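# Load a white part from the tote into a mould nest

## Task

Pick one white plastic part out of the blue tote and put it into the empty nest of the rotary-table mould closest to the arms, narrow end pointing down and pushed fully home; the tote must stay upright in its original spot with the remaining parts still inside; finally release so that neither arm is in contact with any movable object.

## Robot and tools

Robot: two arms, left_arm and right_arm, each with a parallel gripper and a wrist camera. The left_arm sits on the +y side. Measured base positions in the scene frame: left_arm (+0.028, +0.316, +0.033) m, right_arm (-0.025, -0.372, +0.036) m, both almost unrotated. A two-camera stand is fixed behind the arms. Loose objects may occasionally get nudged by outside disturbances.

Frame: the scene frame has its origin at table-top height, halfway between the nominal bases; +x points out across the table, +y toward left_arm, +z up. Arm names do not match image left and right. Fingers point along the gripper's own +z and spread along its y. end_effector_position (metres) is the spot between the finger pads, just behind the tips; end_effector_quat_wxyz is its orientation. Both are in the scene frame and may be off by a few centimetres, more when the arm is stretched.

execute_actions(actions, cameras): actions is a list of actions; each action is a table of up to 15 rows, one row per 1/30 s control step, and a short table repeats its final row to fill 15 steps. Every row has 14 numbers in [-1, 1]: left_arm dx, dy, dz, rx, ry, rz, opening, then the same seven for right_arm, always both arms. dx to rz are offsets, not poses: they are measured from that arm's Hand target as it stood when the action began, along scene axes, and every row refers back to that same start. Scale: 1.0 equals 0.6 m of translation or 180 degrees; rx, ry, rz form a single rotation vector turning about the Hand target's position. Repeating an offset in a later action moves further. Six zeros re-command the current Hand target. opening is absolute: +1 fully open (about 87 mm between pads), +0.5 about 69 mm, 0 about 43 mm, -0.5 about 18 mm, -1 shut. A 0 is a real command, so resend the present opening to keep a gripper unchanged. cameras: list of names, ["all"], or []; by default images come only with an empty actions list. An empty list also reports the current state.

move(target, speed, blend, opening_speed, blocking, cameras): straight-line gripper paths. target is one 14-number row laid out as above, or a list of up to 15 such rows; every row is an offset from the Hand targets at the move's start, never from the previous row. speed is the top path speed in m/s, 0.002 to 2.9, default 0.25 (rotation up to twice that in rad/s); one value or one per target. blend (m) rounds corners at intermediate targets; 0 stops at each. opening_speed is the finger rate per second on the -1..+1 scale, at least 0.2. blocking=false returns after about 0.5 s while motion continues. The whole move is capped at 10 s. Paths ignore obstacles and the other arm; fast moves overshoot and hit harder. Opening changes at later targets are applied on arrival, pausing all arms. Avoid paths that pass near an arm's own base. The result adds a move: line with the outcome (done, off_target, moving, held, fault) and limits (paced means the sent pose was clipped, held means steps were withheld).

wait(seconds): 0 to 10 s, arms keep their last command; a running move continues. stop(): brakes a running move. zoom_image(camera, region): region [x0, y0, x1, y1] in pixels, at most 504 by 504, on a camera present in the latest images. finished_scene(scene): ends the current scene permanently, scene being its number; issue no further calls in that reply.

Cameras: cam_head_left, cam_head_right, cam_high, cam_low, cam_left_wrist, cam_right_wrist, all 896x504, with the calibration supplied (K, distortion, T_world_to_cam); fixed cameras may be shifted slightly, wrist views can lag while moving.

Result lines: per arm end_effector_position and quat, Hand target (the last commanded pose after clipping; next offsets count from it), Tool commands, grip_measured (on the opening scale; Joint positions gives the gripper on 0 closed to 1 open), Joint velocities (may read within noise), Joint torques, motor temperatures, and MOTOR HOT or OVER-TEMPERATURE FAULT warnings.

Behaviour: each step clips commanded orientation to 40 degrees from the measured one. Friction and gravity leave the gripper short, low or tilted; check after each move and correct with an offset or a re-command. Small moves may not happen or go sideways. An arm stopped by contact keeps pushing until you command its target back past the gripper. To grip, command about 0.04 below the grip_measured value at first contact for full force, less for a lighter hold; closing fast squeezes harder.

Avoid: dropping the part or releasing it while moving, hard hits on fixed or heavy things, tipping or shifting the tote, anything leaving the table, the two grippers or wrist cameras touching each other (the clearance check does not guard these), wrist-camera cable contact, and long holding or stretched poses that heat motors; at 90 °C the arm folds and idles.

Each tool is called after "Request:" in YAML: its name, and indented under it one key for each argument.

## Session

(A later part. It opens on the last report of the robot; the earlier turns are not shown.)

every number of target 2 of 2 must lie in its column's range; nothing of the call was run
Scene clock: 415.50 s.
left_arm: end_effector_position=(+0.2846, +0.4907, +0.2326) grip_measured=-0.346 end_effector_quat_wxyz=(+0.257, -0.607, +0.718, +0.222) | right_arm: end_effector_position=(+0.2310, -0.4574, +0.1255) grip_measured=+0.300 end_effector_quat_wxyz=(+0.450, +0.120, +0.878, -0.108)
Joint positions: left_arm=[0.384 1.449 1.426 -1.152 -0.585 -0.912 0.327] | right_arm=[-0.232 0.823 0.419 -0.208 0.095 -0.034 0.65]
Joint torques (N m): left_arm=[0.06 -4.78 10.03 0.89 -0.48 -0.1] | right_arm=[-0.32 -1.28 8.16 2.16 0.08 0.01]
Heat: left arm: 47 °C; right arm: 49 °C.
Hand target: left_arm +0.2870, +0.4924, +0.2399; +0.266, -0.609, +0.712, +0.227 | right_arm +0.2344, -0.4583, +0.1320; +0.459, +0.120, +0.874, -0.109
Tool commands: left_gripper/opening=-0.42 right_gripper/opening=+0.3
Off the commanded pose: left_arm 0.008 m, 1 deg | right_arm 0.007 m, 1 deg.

Request:
move:
  target:
    - [-0.145,-0.6207,0.05,0,0,-0.34,-0.42, 0,0,0,0,0,0,0.3]
  speed: [0.2]
  cameras: ["cam_left_wrist","cam_head_left","cam_low"]

Scene clock: 424.40 s.
left_arm: end_effector_position=(+0.1962, +0.1225, +0.2630) grip_measured=-0.346 end_effector_quat_wxyz=(+0.335, -0.147, +0.930, +0.034) | right_arm: end_effector_position=(+0.2310, -0.4574, +0.1255) grip_measured=+0.300 end_effector_quat_wxyz=(+0.450, +0.120, +0.878, -0.108)
Joint positions: left_arm=[-1.15 1.443 1.57 -1.576 -0.677 -1.432 0.327] | right_arm=[-0.232 0.823 0.419 -0.208 0.095 -0.034 0.65]
Joint torques (N m): left_arm=[0.24 -3.58 9.48 0.39 -0.64 -0.1] | right_arm=[-0.29 -1.31 8.17 2.11 0.08 0.04]
Motor temperatures (°C): left_arm=[28 33 47 32 28 29 29] | right_arm=[29 34 49 43 27 28 31]
Heat: left arm: 47 °C; right arm: 49 °C.
Hand target: left_arm +0.1999, +0.1200, +0.2700; +0.345, -0.161, +0.923, +0.060 | right_arm +0.2344, -0.4583, +0.1320; +0.459, +0.120, +0.874, -0.109
Off the commanded pose: left_arm 0.008 m, 4 deg | right_arm 0.007 m, 1 deg.
joint sent to its limit (left arm) — joint 4 (wrist pitch), lower limit. The joint targets are off in orientation, not in position.
move: off_target (left_arm)
camera_calibration:
cam_left_wrist: T_world_to_cam=[[0.295928, -0.954174, 0.0444835, 0.0437518], [-0.93959, -0.282385, 0.193464, 0.189852], [-0.172037, -0.0990475, -0.980098, 0.442247], [0, 0, 0, 1]] pos_world=[0.241518, 0.139162, 0.39477]
Images, in order (width x height): cam_head_left 896x504, cam_low 896x504, cam_left_wrist 896x504.

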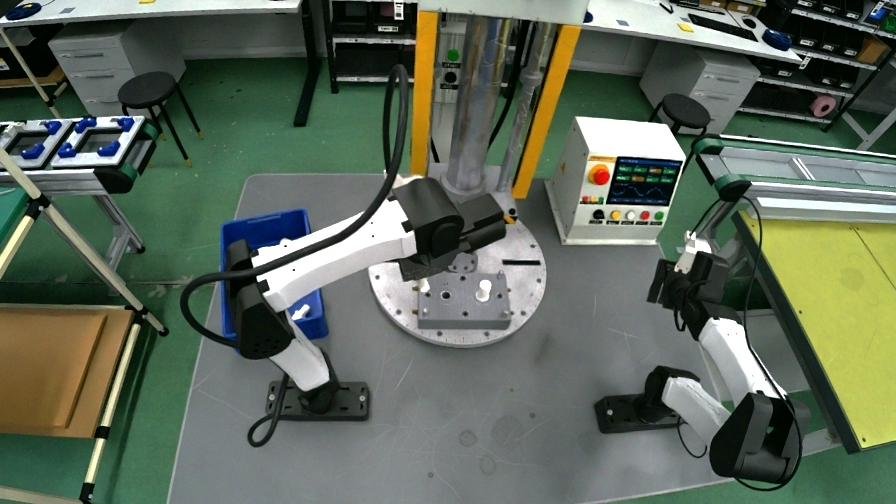

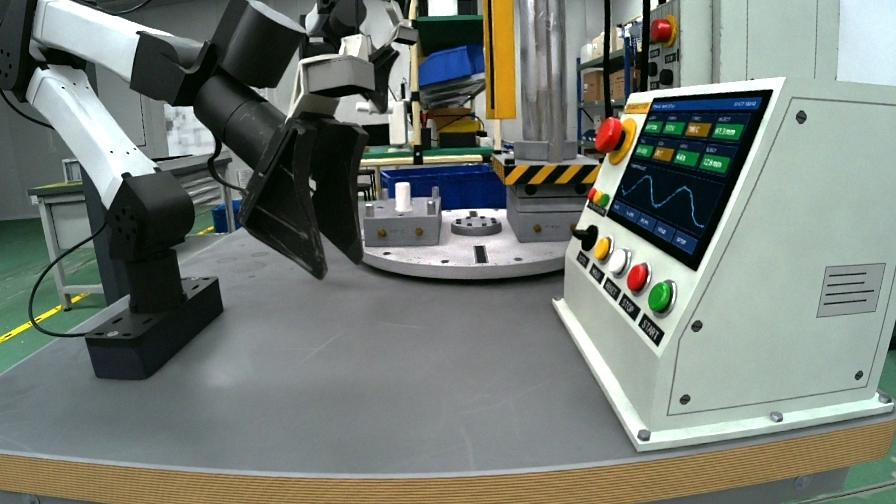

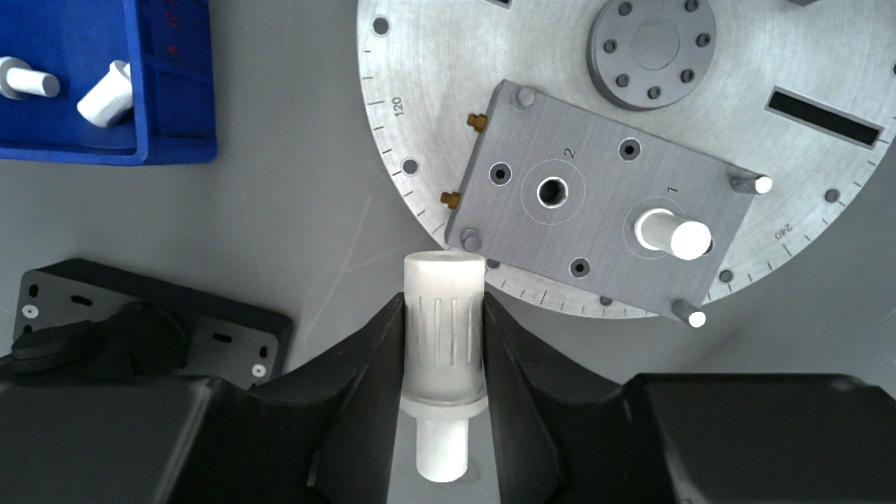

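Request:
move:
  target:
    - [-0.2332,-0.4833,-0.2,0,0,-0.3326,-0.42, 0,0,0,0,0,0,0.3]
  speed: [0.2]
  cameras: ["cam_left_wrist","cam_head_left","cam_low"]

Scene clock: 445.80 s.
left_arm: end_effector_position=(+0.0634, -0.1588, +0.1486) grip_measured=-0.346 end_effector_quat_wxyz=(+0.327, +0.320, +0.883, -0.108) | right_arm: end_effector_position=(+0.2310, -0.4574, +0.1255) grip_measured=+0.300 end_effector_quat_wxyz=(+0.450, +0.120, +0.878, -0.108)
Joint positions: left_arm=[-1.626 2.053 1.798 -0.872 -0.563 -0.814 0.327] | right_arm=[-0.232 0.823 0.419 -0.208 0.095 -0.034 0.65]
Joint torques (N m): left_arm=[0.32 -8.51 10.78 1.24 -0.23 0.06] | right_arm=[-0.38 -1.32 8.12 2.14 0.1 0]
Heat: left arm: 47 °C; right arm: 49 °C.
Hand target: left_arm +0.0601, -0.1699, +0.1499; +0.329, +0.321, +0.880, -0.120 | right_arm +0.2344, -0.4583, +0.1320; +0.459, +0.120, +0.874, -0.109
Off the commanded pose: left_arm 0.012 m, 1 deg | right_arm 0.007 m, 1 deg.
move: off_target (left_arm)
camera_calibration:
cam_left_wrist: T_world_to_cam=[[-0.634776, -0.772652, -0.0082437, -0.0846352], [-0.761317, 0.623568, 0.177651, 0.142598], [-0.132122, 0.119044, -0.984059, 0.31206], [0, 0, 0, 1]] pos_world=[0.0960679, -0.191462, 0.281055]
Images, in order (width x height): cam_head_left 896x504, cam_low 896x504, cam_left_wrist 896x504.

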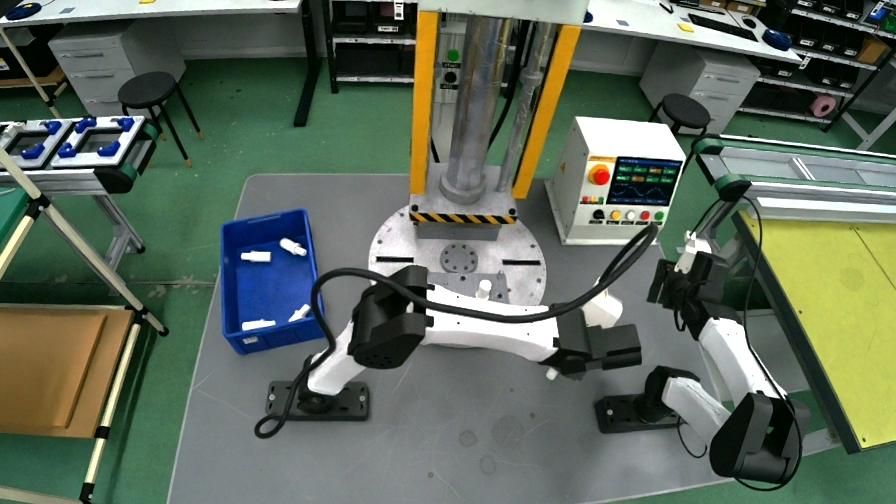

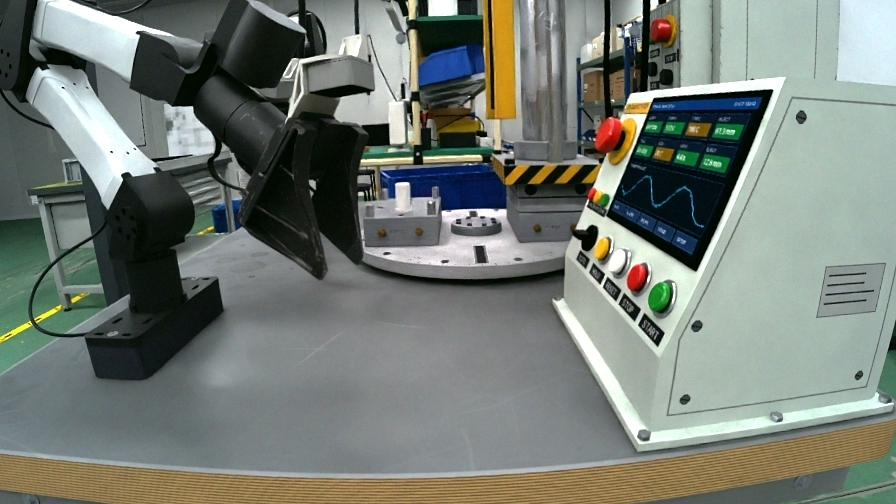

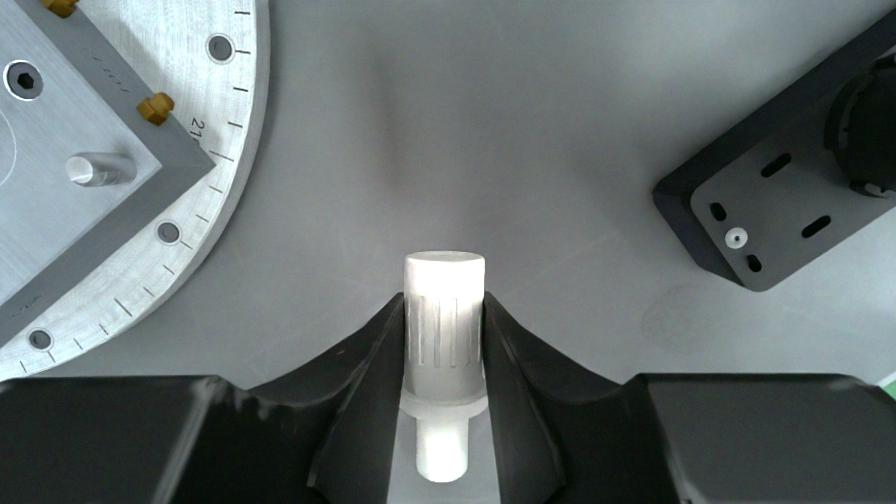

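Request:
execute_actions:
  actions: []

Scene clock: 488.53 s.
left_arm: end_effector_position=(+0.0634, -0.1587, +0.1486) grip_measured=-0.346 end_effector_quat_wxyz=(+0.327, +0.320, +0.883, -0.108) | right_arm: end_effector_position=(+0.2310, -0.4574, +0.1255) grip_measured=+0.300 end_effector_quat_wxyz=(+0.450, +0.120, +0.878, -0.108)
Joint positions: left_arm=[-1.626 2.053 1.798 -0.872 -0.563 -0.814 0.327] | right_arm=[-0.232 0.823 0.419 -0.208 0.095 -0.034 0.65]
Joint velocities: within noise
Joint torques (N m): left_arm=[0.32 -8.5 10.76 1.24 -0.21 0.07] | right_arm=[-0.28 -1.2 8.14 2.13 0.08 0.01]
Motor temperatures (°C): left_arm=[28 36 47 32 28 29 29] | right_arm=[29 34 49 43 27 28 31]
Heat: left arm: 47 °C; right arm: 49 °C.
Hand target: left_arm +0.0601, -0.1699, +0.1499; +0.329, +0.320, +0.880, -0.120 | right_arm +0.2344, -0.4583, +0.1320; +0.459, +0.120, +0.874, -0.109
Tool commands: left_gripper/opening=-0.42 right_gripper/opening=+0.3
Off the commanded pose: left_arm 0.012 m, 1 deg | right_arm 0.007 m, 1 deg.
camera_calibration:
cam_left_wrist: T_world_to_cam=[[-0.635039, -0.772433, -0.00854451, -0.0844817], [-0.761132, 0.623782, 0.177691, 0.14261], [-0.131924, 0.119344, -0.984049, 0.312095], [0, 0, 0, 1]] pos_world=[0.0960688, -0.191461, 0.281055]
cam_right_wrist: T_world_to_cam=[[-0.315204, -0.944162, 0.0959412, -0.37519], [-0.94598, 0.304493, -0.111378, 0.397127], [0.0759456, -0.125865, -0.989136, 0.194348], [0, 0, 0, 1]] pos_world=[0.242653, -0.450701, 0.272464]

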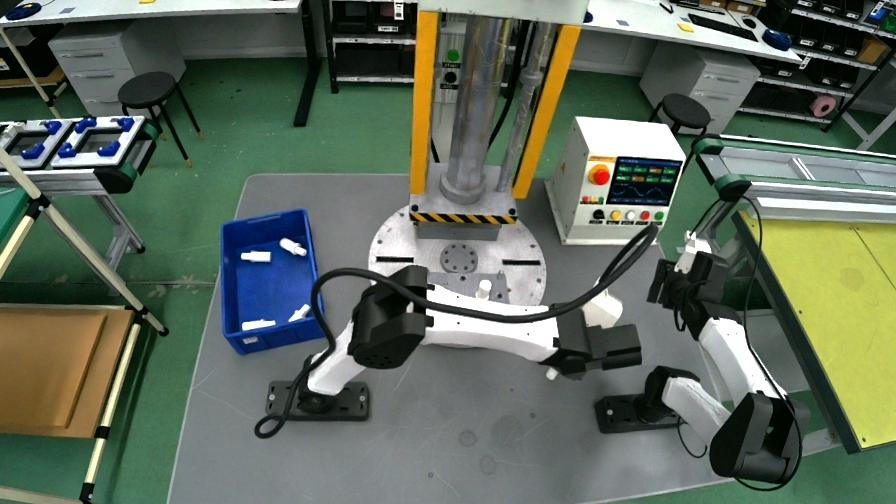

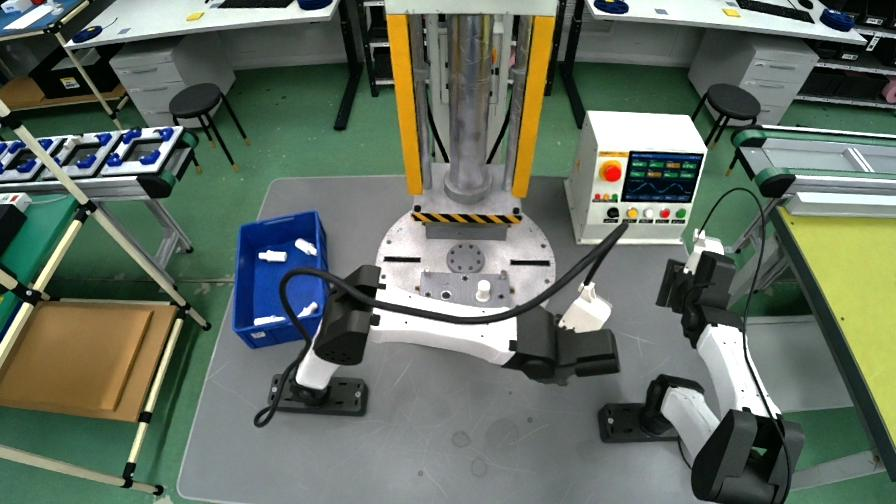

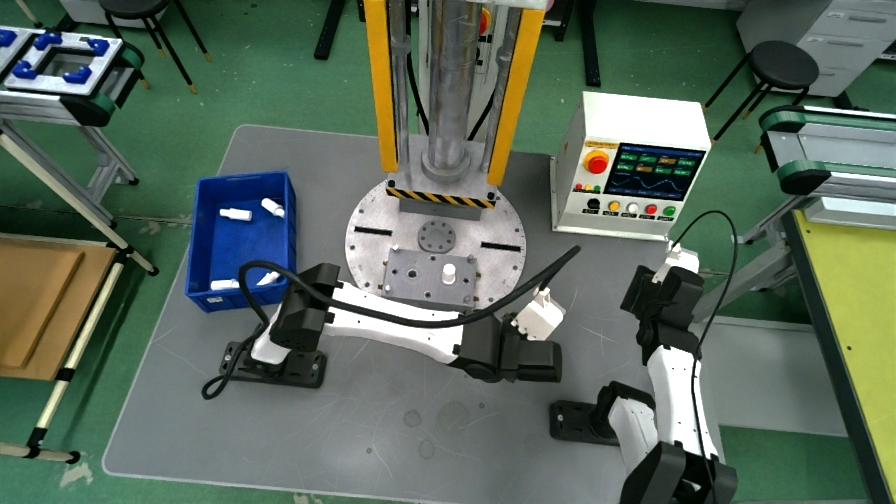

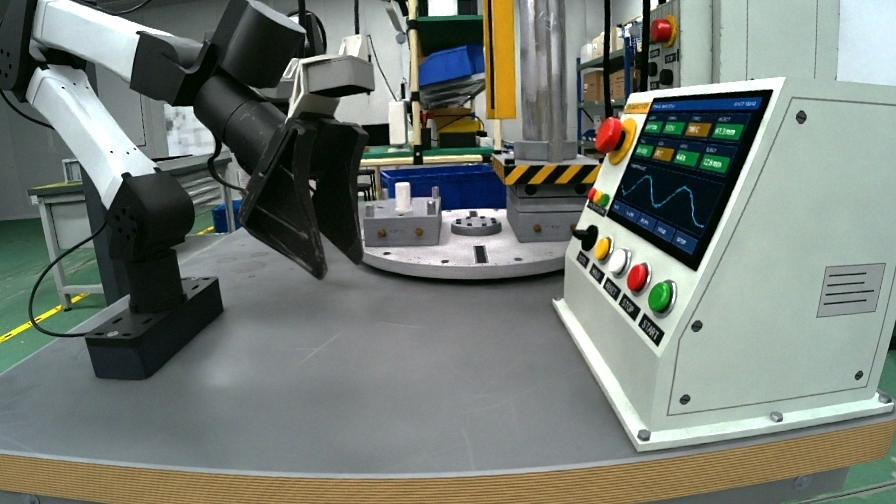

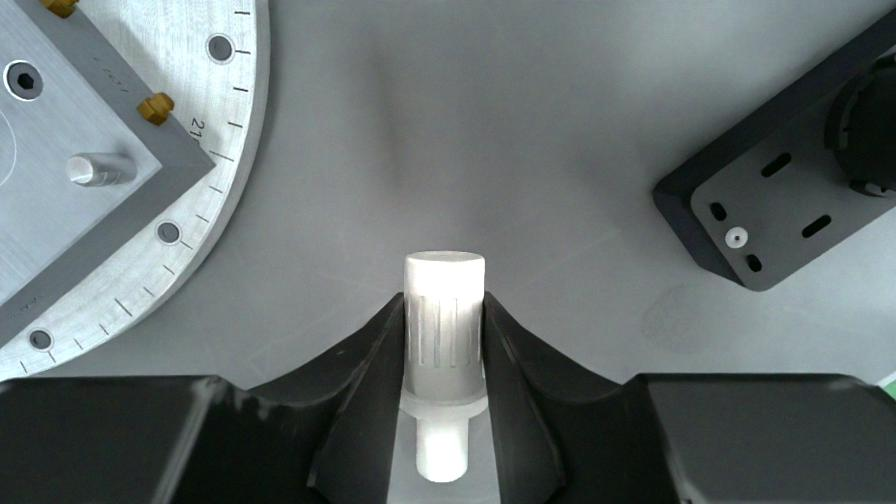

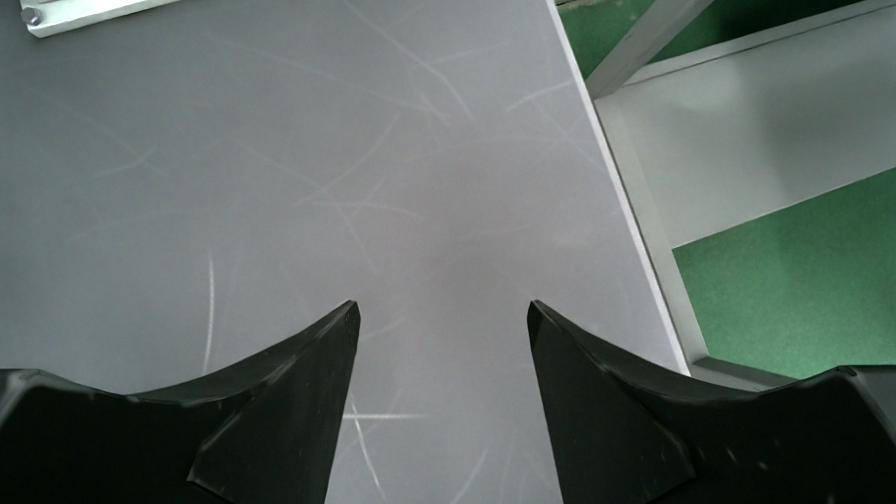

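Request:
move:
  target:
    - [0,0,-0.15,0,0,0,-0.42,0,0,0,0,0,0,0.3]
    - [0,0,-0.2,0,0,0,-0.42,0,0,0,0,0,0,0.3]
  speed: [0.15,0.06]
  blend: 0.02
  cameras: ["cam_left_wrist"]

Scene clock: 501.70 s.
left_arm: end_effector_position=(+0.0621, -0.1696, +0.0401) grip_measured=-0.346 end_effector_quat_wxyz=(+0.329, +0.315, +0.882, -0.123) | right_arm: end_effector_position=(+0.2310, -0.4574, +0.1255) grip_measured=+0.300 end_effector_quat_wxyz=(+0.450, +0.120, +0.878, -0.108)
Joint positions: left_arm=[-1.626 2.16 1.511 -0.445 -0.56 -0.814 0.327] | right_arm=[-0.232 0.823 0.419 -0.208 0.095 -0.034 0.65]
Joint torques (N m): left_arm=[0.34 -8.9 6.83 1.3 -0.24 0.07] | right_arm=[-0.36 -1.25 8.09 2.14 0.1 0.01]
Heat: left arm: 48 °C; right arm: 49 °C.
Hand target: left_arm +0.0601, -0.1699, +0.0298; +0.329, +0.320, +0.880, -0.120 | right_arm +0.2344, -0.4583, +0.1320; +0.459, +0.120, +0.874, -0.109
Off the commanded pose: left_arm 0.010 m, 1 deg | right_arm 0.007 m, 1 deg.
move: done; blend cut to 0.015 m at target 1
camera_calibration:
cam_left_wrist: T_world_to_cam=[[-0.636063, -0.771392, 0.0194346, -0.0954368], [-0.759441, 0.630271, 0.161268, 0.169347], [-0.13665, 0.0878175, -0.986719, 0.201495], [0, 0, 0, 1]] pos_world=[0.0954396, -0.198049, 0.173363]
Images, in order (width x height): cam_left_wrist 896x504.

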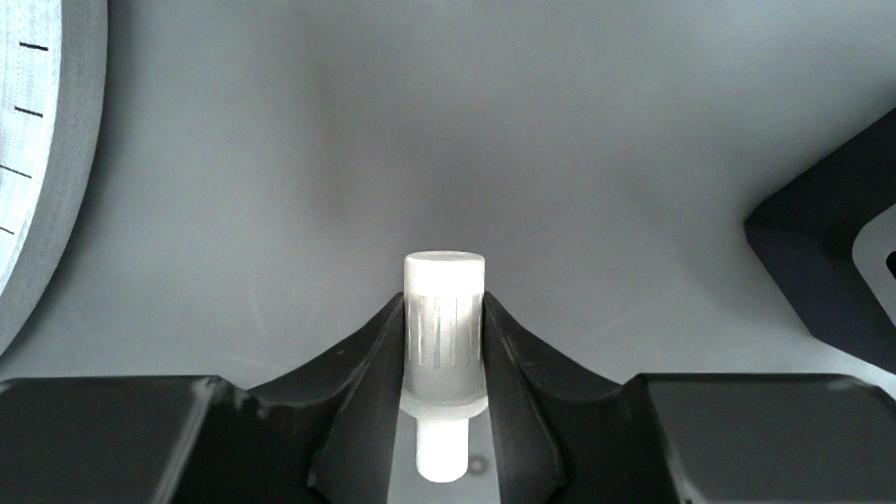

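Request:
move:
  target: [0,0,-0.025,0,0,0,-0.42,0,0,0,0,0,0,0.3]
  speed: 0.04
  cameras: ["cam_left_wrist"]

Request:
zoom_image:
  camera: "cam_left_wrist"
  region: [344, 220, 544, 504]

Scene clock: 507.97 s.
left_arm: end_effector_position=(+0.0621, -0.1704, +0.0260) grip_measured=-0.346 end_effector_quat_wxyz=(+0.330, +0.314, +0.882, -0.124) | right_arm: end_effector_position=(+0.2310, -0.4574, +0.1255) grip_measured=+0.300 end_effector_quat_wxyz=(+0.450, +0.120, +0.878, -0.108)
Joint positions: left_arm=[-1.626 2.184 1.489 -0.396 -0.56 -0.814 0.327] | right_arm=[-0.232 0.823 0.419 -0.208 0.095 -0.034 0.65]
Joint torques (N m): left_arm=[0.34 -8.84 6.64 1.34 -0.24 0.06] | right_arm=[-0.29 -1.26 8.12 2.14 0.08 0]
Heat: left arm: 48 °C; right arm: 50 °C.
Hand target: left_arm +0.0601, -0.1701, +0.0149; +0.329, +0.320, +0.880, -0.120 | right_arm +0.2344, -0.4583, +0.1320; +0.459, +0.120, +0.874, -0.109
Off the commanded pose: left_arm 0.011 m, 1 deg | right_arm 0.007 m, 1 deg.
move: off_target (left_arm)
camera_calibration:
cam_left_wrist: T_world_to_cam=[[-0.636, -0.771395, 0.0212854, -0.0958627], [-0.759475, 0.630584, 0.159879, 0.172215], [-0.136752, 0.0855173, -0.986907, 0.18731], [0, 0, 0, 1]] pos_world=[0.0954391, -0.198562, 0.159364]
Images, in order (width x height): cam_left_wrist 896x504.

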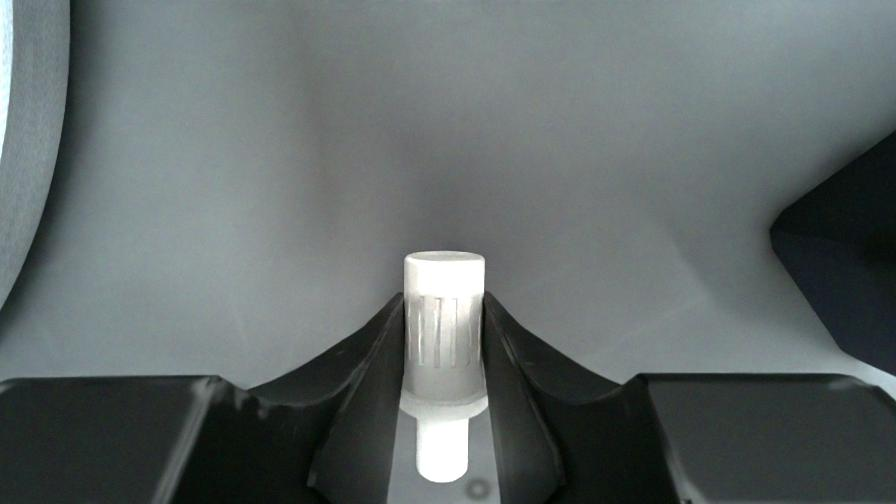

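Scaled by 1.775 from the camera's 896x504 image, which has a finer 1280x720 frame.

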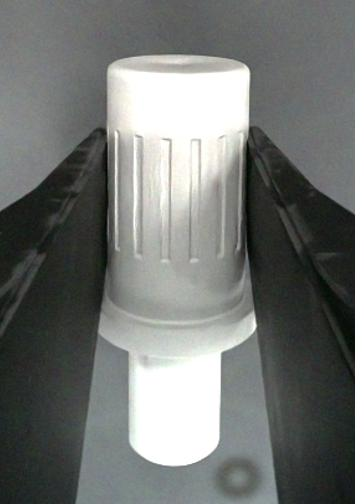

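Request:
move:
  target: [0,0,-0.0117,0,0,0,-0.42,0,0,0,0,0,0,0.3]
  speed: 0.02
  cameras: ["cam_low"]

Request:
zoom_image:
  camera: "cam_low"
  region: [200, 150, 440, 330]

Scene clock: 512.60 s.
left_arm: end_effector_position=(+0.0621, -0.1707, +0.0194) grip_measured=-0.346 end_effector_quat_wxyz=(+0.330, +0.314, +0.882, -0.124) | right_arm: end_effector_position=(+0.2310, -0.4574, +0.1255) grip_measured=+0.300 end_effector_quat_wxyz=(+0.450, +0.120, +0.878, -0.108)
Joint positions: left_arm=[-1.626 2.196 1.479 -0.374 -0.56 -0.814 0.327] | right_arm=[-0.232 0.823 0.419 -0.208 0.095 -0.034 0.65]
Joint torques (N m): left_arm=[0.35 -8.85 6.53 1.35 -0.23 0.06] | right_arm=[-0.35 -1.36 8.18 2.14 0.08 0.04]
Heat: left arm: 47 °C; right arm: 50 °C.
Hand target: left_arm +0.0601, -0.1700, +0.0079; +0.329, +0.320, +0.880, -0.120 | right_arm +0.2344, -0.4583, +0.1320; +0.459, +0.120, +0.874, -0.109
Off the commanded pose: left_arm 0.012 m, 1 deg | right_arm 0.007 m, 1 deg.
move: off_target (left_arm)
Images, in order (width x height): cam_low 896x504.

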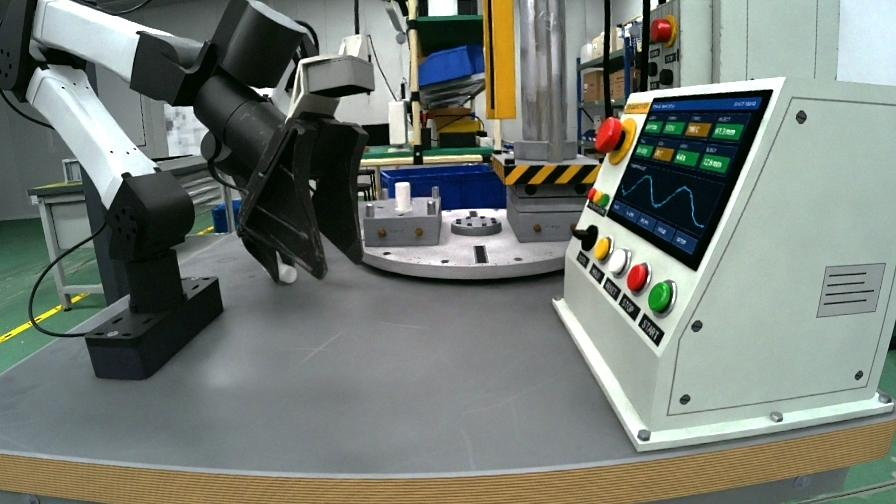

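Scaled by 2.100 from the camera's 896x504 image, which has a finer 1280x720 frame.

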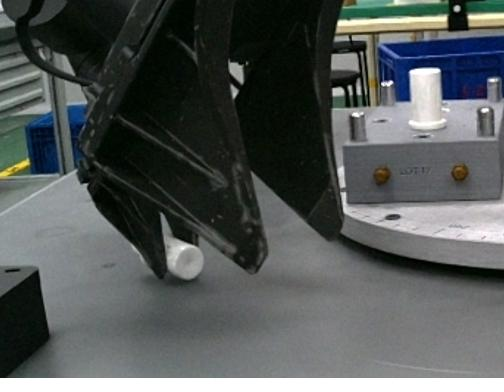

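Request:
move:
  target: [0,0,-0.005,0,0,0,-0.42,0,0,0,0,0,0,0.3]
  speed: 0.02
  cameras: ["cam_low"]

Request:
zoom_image:
  camera: "cam_low"
  region: [220, 220, 320, 300]

Scene clock: 517.50 s.
left_arm: end_effector_position=(+0.0619, -0.1729, +0.0203) grip_measured=-0.346 end_effector_quat_wxyz=(+0.331, +0.313, +0.881, -0.129) | right_arm: end_effector_position=(+0.2310, -0.4574, +0.1255) grip_measured=+0.300 end_effector_quat_wxyz=(+0.450, +0.120, +0.878, -0.108)
Joint positions: left_arm=[-1.626 2.196 1.479 -0.365 -0.56 -0.814 0.327] | right_arm=[-0.232 0.823 0.419 -0.208 0.095 -0.034 0.65]
Joint torques (N m): left_arm=[0.34 -8.49 6.11 1.35 -0.23 0.07] | right_arm=[-0.24 -1.33 8.21 2.13 0.09 0]
Heat: left arm: 47 °C; right arm: 50 °C.
Hand target: left_arm +0.0601, -0.1700, +0.0049; +0.329, +0.320, +0.880, -0.120 | right_arm +0.2344, -0.4583, +0.1320; +0.459, +0.120, +0.874, -0.109
Off the commanded pose: left_arm 0.016 m, 1 deg | right_arm 0.007 m, 1 deg.
move: off_target (left_arm)
Images, in order (width x height): cam_low 896x504.

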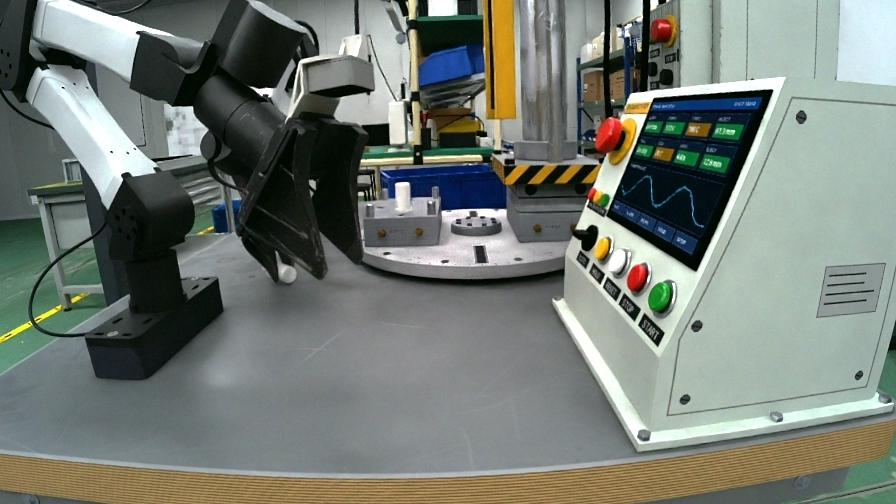

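Scaled by 5.040 from the camera's 896x504 image, which has a finer 1280x720 frame.

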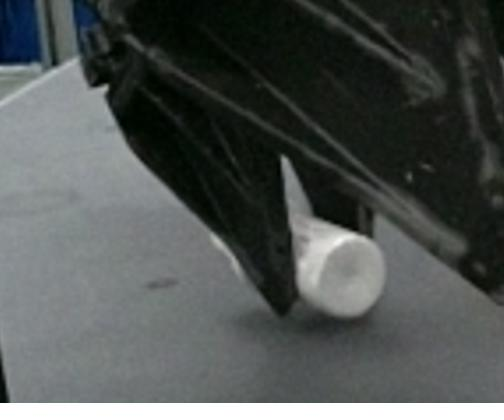

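Request:
move:
  target: [0,0,-0.005,0,0,0,-0.42,0,0,0,0,0,0,0.3]
  speed: 0.02
  cameras: ["cam_low", "cam_left_wrist"]

Request:
zoom_image:
  camera: "cam_low"
  region: [220, 220, 320, 300]

Scene clock: 534.77 s.
left_arm: end_effector_position=(+0.0619, -0.1721, +0.0157) grip_measured=-0.346 end_effector_quat_wxyz=(+0.330, +0.314, +0.881, -0.127) | right_arm: end_effector_position=(+0.2310, -0.4574, +0.1255) grip_measured=+0.300 end_effector_quat_wxyz=(+0.450, +0.120, +0.878, -0.108)
Joint positions: left_arm=[-1.626 2.204 1.473 -0.355 -0.559 -0.813 0.327] | right_arm=[-0.232 0.823 0.419 -0.208 0.095 -0.034 0.65]
Joint torques (N m): left_arm=[0.35 -8.59 6.27 1.33 -0.23 0.07] | right_arm=[-0.29 -1.24 8.16 2.14 0.09 0.03]
Motor temperatures (°C): left_arm=[28 41 46 33 28 29 30] | right_arm=[29 34 50 44 27 28 31]
Heat: left arm: 46 °C; right arm: 50 °C.
Hand target: left_arm +0.0601, -0.1700, +0.0018; +0.329, +0.321, +0.880, -0.120 | right_arm +0.2344, -0.4583, +0.1320; +0.459, +0.120, +0.874, -0.109
Off the commanded pose: left_arm 0.014 m, 1 deg | right_arm 0.007 m, 1 deg.
move: off_target (left_arm)
camera_calibration:
cam_left_wrist: T_world_to_cam=[[-0.636356, -0.77094, 0.0265218, -0.0970135], [-0.759068, 0.631938, 0.156433, 0.175039], [-0.137361, 0.0794152, -0.987332, 0.176208], [0, 0, 0, 1]] pos_world=[0.0953351, -0.199399, 0.149167]
Images, in order (width x height): cam_low 896x504, cam_left_wrist 896x504.

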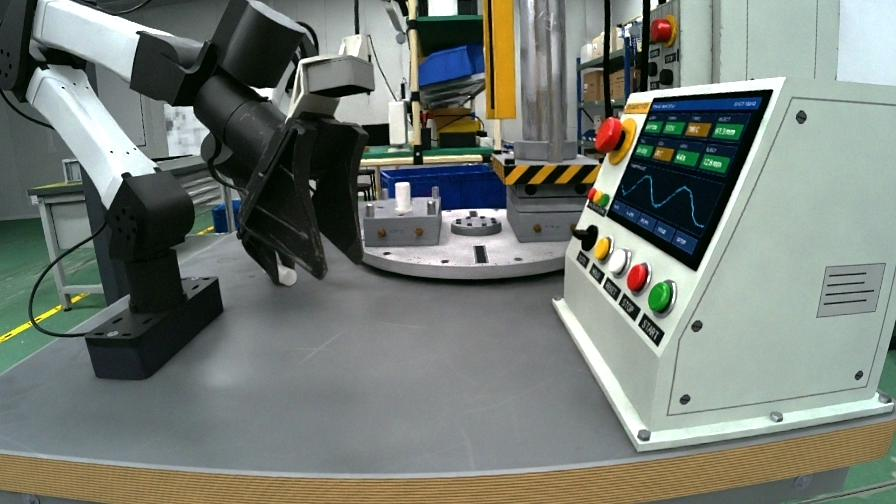

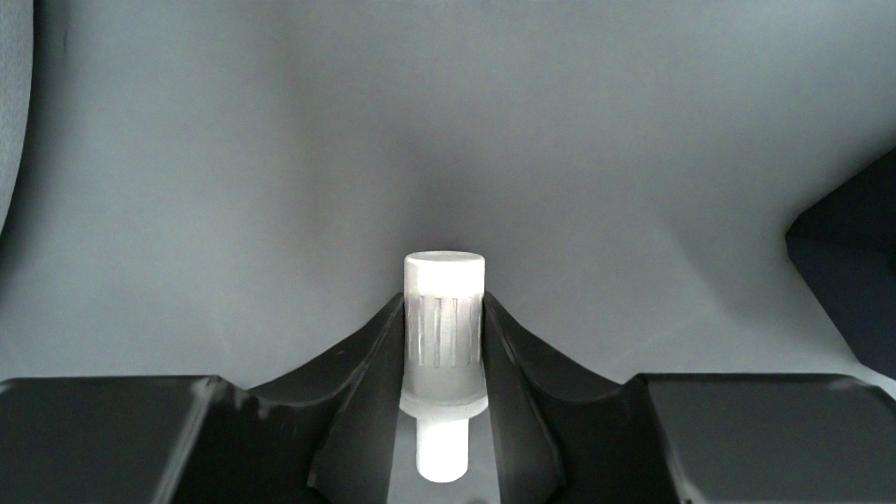

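Scaled by 5.040 from the camera's 896x504 image, which has a finer 1280x720 frame.

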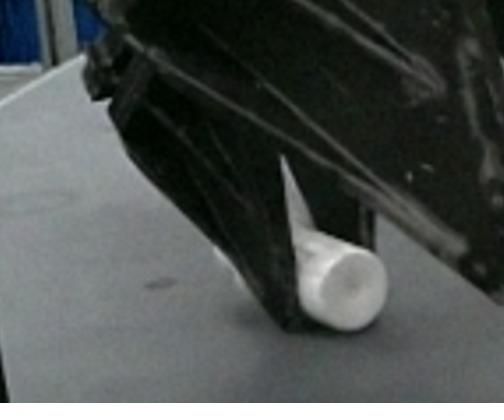

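Request:
move:
  target: [0,0,-0.0035,0,0,0,-0.42,0,0,0,0,0,0,0.3]
  speed: 0.02
  cameras: ["cam_low"]

Request:
zoom_image:
  camera: "cam_low"
  region: [220, 220, 320, 300]

Scene clock: 542.33 s.
left_arm: end_effector_position=(+0.0618, -0.1736, +0.0155) grip_measured=-0.346 end_effector_quat_wxyz=(+0.331, +0.312, +0.881, -0.130) | right_arm: end_effector_position=(+0.2310, -0.4574, +0.1255) grip_measured=+0.300 end_effector_quat_wxyz=(+0.450, +0.120, +0.878, -0.108)
Joint positions: left_arm=[-1.626 2.205 1.473 -0.347 -0.559 -0.813 0.327] | right_arm=[-0.232 0.823 0.419 -0.208 0.095 -0.034 0.65]
Joint torques (N m): left_arm=[0.38 -8.5 6.02 1.33 -0.24 0.07] | right_arm=[-0.23 -1.32 8.12 2.15 0.07 0]
Heat: left arm: 45 °C; right arm: 50 °C.
Hand target: left_arm +0.0601, -0.1700, -0.0003; +0.329, +0.321, +0.880, -0.120 | right_arm +0.2344, -0.4583, +0.1320; +0.459, +0.120, +0.874, -0.109
Off the commanded pose: left_arm 0.016 m, 1 deg | right_arm 0.007 m, 1 deg.
move: off_target (left_arm)
Images, in order (width x height): cam_low 896x504.

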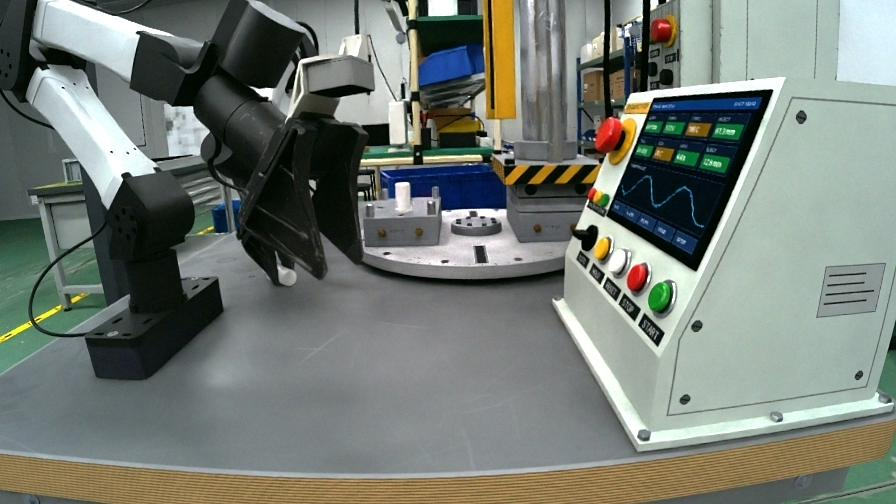

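Scaled by 5.040 from the camera's 896x504 image, which has a finer 1280x720 frame.

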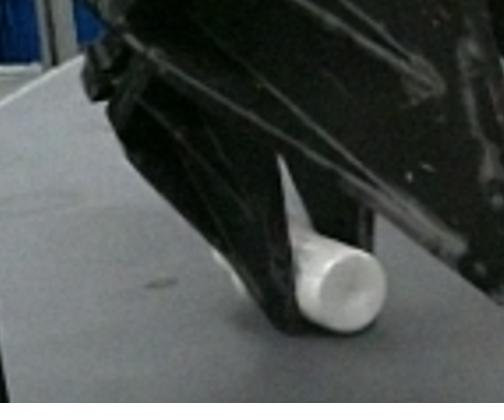

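Request:
move:
  target:
    - [0,0,0.0135,0,0,0,-0.42,0,0,0,0,0,0,0.3]
    - [0,0,0.0135,0,0,0,0.15,0,0,0,0,0,0,0.3]
  speed: 0.03
  opening_speed: 0.5
  cameras: ["cam_left_wrist", "cam_low"]

Request:
zoom_image:
  camera: "cam_low"
  region: [220, 220, 320, 300]

Scene clock: 551.57 s.
left_arm: end_effector_position=(+0.0618, -0.1735, +0.0155) grip_measured=+0.150 end_effector_quat_wxyz=(+0.331, +0.313, +0.881, -0.129) | right_arm: end_effector_position=(+0.2310, -0.4574, +0.1255) grip_measured=+0.300 end_effector_quat_wxyz=(+0.450, +0.120, +0.878, -0.108)
Joint positions: left_arm=[-1.626 2.205 1.473 -0.347 -0.559 -0.813 0.575] | right_arm=[-0.232 0.823 0.419 -0.208 0.095 -0.034 0.65]
Joint torques (N m): left_arm=[0.36 -9.54 7.15 1.08 -0.24 0.07] | right_arm=[-0.31 -1.29 8.16 2.14 0.08 0.02]
Heat: left arm: 45 °C; right arm: 50 °C.
Hand target: left_arm +0.0601, -0.1700, +0.0078; +0.329, +0.321, +0.880, -0.120 | right_arm +0.2344, -0.4583, +0.1320; +0.459, +0.120, +0.874, -0.109
Off the commanded pose: left_arm 0.009 m, 1 deg | right_arm 0.007 m, 1 deg.
move: done
camera_calibration:
cam_left_wrist: T_world_to_cam=[[-0.636354, -0.770768, 0.0311554, -0.0983009], [-0.758998, 0.632826, 0.153145, 0.176086], [-0.137755, 0.0738076, -0.987712, 0.175226], [0, 0, 0, 1]] pos_world=[0.0952327, -0.200132, 0.149169]
Images, in order (width x height): cam_low 896x504, cam_left_wrist 896x504.

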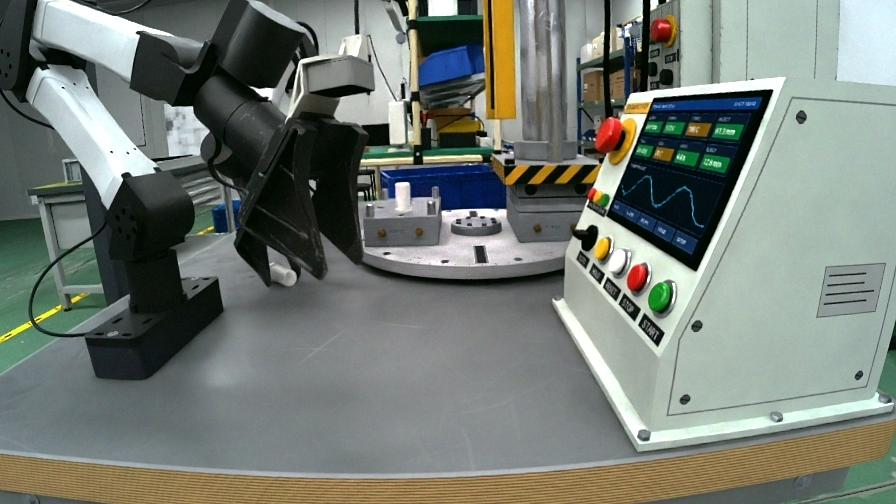

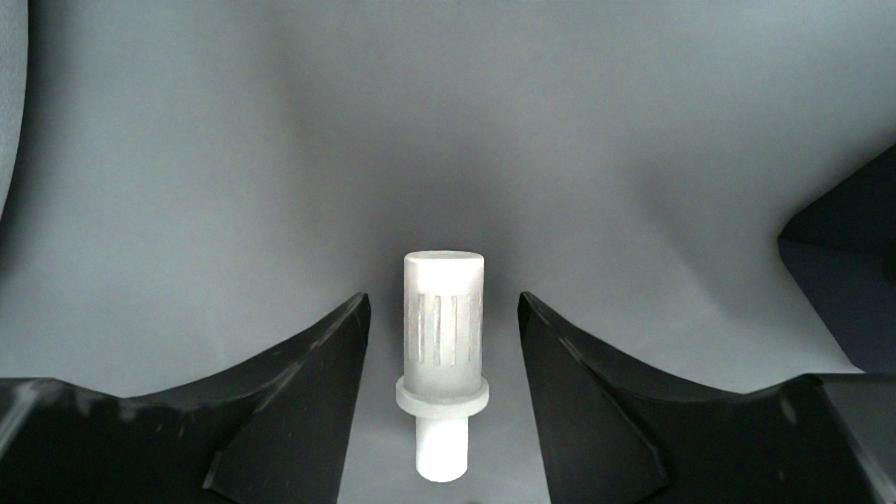

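Scaled by 5.040 from the camera's 896x504 image, which has a finer 1280x720 frame.

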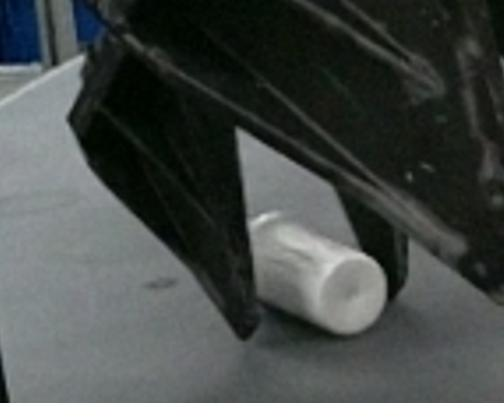

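Request:
move:
  target:
    - [0,0,0.1,0,0,0,0.15,0,0,0,0,0,0,0.3]
    - [0,0,0.4037,0,0,0,0.15,0,0,0,0,0,0,0.3]
  speed: [0.06,0.2]
  blend: 0.03
  cameras: ["cam_left_wrist", "cam_head_right"]

Scene clock: 692.57 s.
left_arm: end_effector_position=(+0.0625, -0.1673, +0.2519) grip_measured=+0.150 end_effector_quat_wxyz=(+0.330, +0.320, +0.880, -0.121) | right_arm: end_effector_position=(+0.2310, -0.4574, +0.1255) grip_measured=+0.300 end_effector_quat_wxyz=(+0.450, +0.120, +0.878, -0.108)
Joint positions: left_arm=[-1.626 2.183 2.416 -1.327 -0.559 -0.801 0.575] | right_arm=[-0.232 0.823 0.419 -0.208 0.095 -0.034 0.65]
Joint torques (N m): left_arm=[0.34 -8.94 9.72 0.99 -0.24 -0.05] | right_arm=[-0.27 -1.11 8.06 2.12 0.06 0]
Heat: left arm: 45 °C; right arm: 51 °C.
Hand target: left_arm +0.0601, -0.1699, +0.2501; +0.329, +0.320, +0.880, -0.120 | right_arm +0.2344, -0.4583, +0.1320; +0.459, +0.120, +0.874, -0.109
Off the commanded pose: left_arm 0.004 m, 0 deg | right_arm 0.007 m, 1 deg.
move: done
camera_calibration:
cam_left_wrist: T_world_to_cam=[[-0.643766, -0.765137, 0.0113932, -0.0939813], [-0.753981, 0.636781, 0.161313, 0.134786], [-0.130682, 0.0952577, -0.986837, 0.411246], [0, 0, 0, 1]] pos_world=[0.0948663, -0.196912, 0.385161]
Images, in order (width x height): cam_head_right 896x504, cam_left_wrist 896x504.

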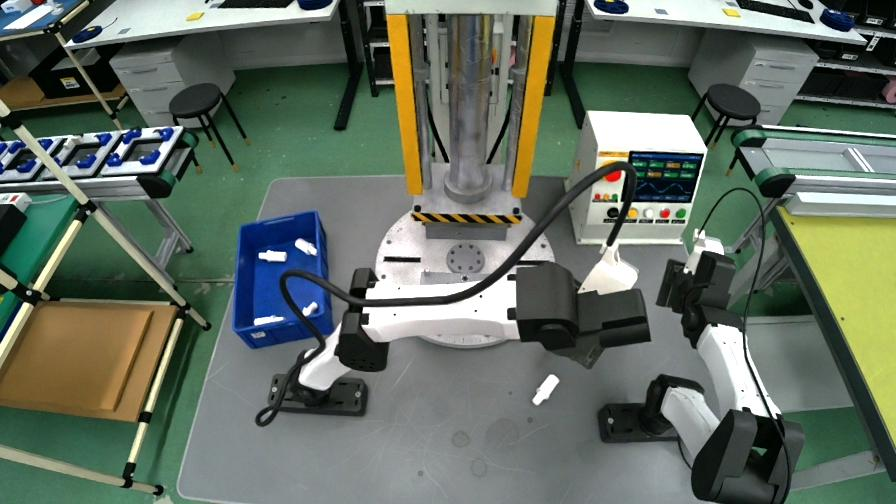

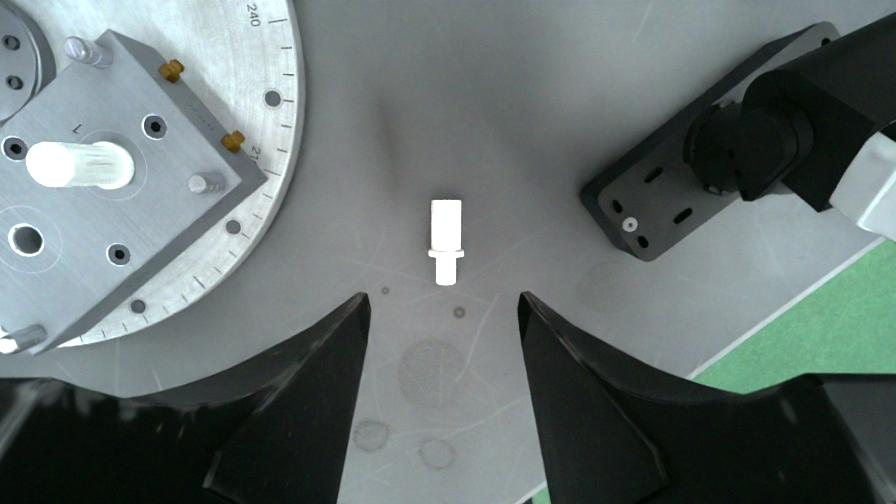

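Request:
move:
  target:
    - [0.3832,0.5782,0.0,-0.0818,0.3052,0.5681,0.15,0,0,0,0,0,0,0.3]
    - [0.3832,0.5782,-0.1,-0.0818,0.3052,0.5681,0.15,0,0,0,0,0,0,0.3]
  speed: [0.25,0.15]
  blend: 0.02
  cameras: ["cam_left_wrist", "cam_head_right", "cam_high"]

Scene clock: 707.30 s.
left_arm: end_effector_position=(+0.2887, +0.1785, +0.1933) grip_measured=+0.150 end_effector_quat_wxyz=(-0.052, -0.568, +0.820, -0.038) | right_arm: end_effector_position=(+0.2310, -0.4574, +0.1255) grip_measured=+0.300 end_effector_quat_wxyz=(+0.450, +0.120, +0.878, -0.108)
Joint positions: left_arm=[-0.255 1.659 1.526 -1.445 0.129 -1.478 0.575] | right_arm=[-0.232 0.823 0.419 -0.208 0.095 -0.034 0.65]
Joint torques (N m): left_arm=[0.88 -5.79 6.3 0.38 0.22 -0.05] | right_arm=[-0.39 -1.26 8.09 2.13 0.11 0.04]
Heat: left arm: 45 °C; right arm: 51 °C.
Hand target: left_arm +0.2901, +0.1769, +0.1901; -0.057, -0.572, +0.817, -0.041 | right_arm +0.2344, -0.4583, +0.1320; +0.459, +0.120, +0.874, -0.109
Off the commanded pose: left_arm 0.004 m, 1 deg | right_arm 0.007 m, 1 deg.
move: done
camera_calibration:
cam_left_wrist: T_world_to_cam=[[0.938637, -0.344733, 0.0109578, -0.214873], [-0.192269, -0.496604, 0.846414, 0.00227384], [-0.286345, -0.796583, -0.532412, 0.466319], [0, 0, 0, 1]] pos_world=[0.335654, 0.298517, 0.248704]
Images, in order (width x height): cam_head_right 896x504, cam_high 896x504, cam_left_wrist 896x504.

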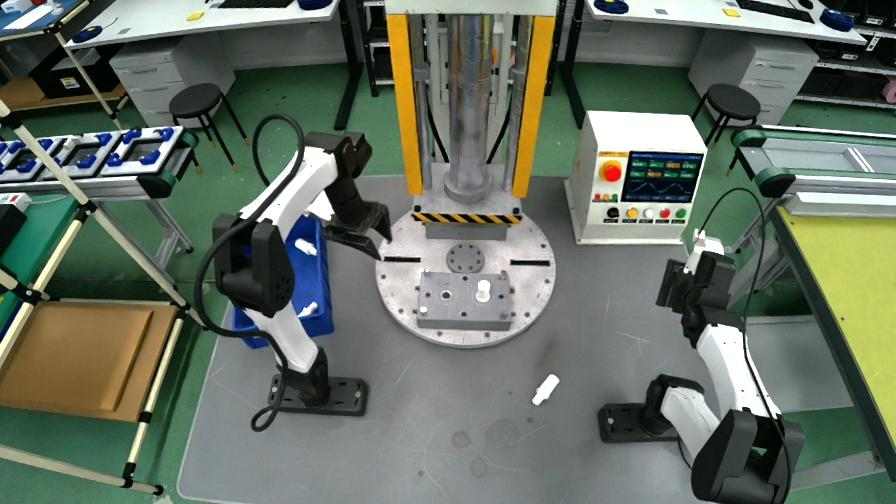

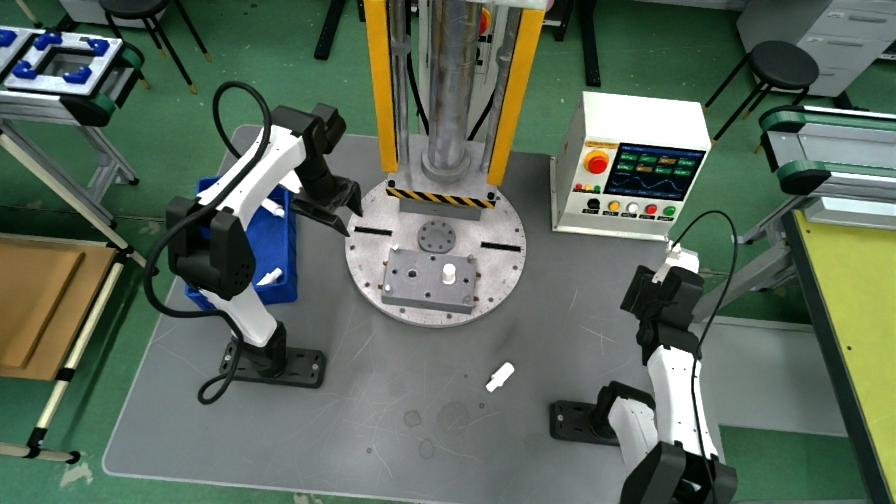

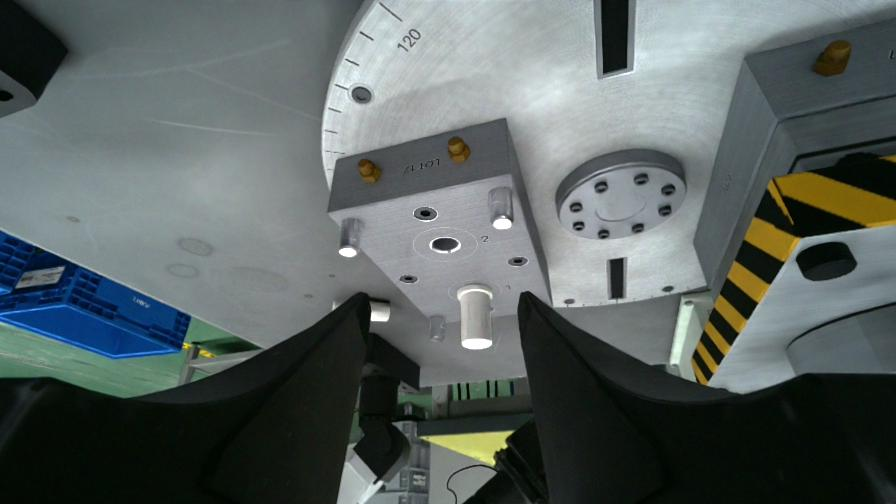

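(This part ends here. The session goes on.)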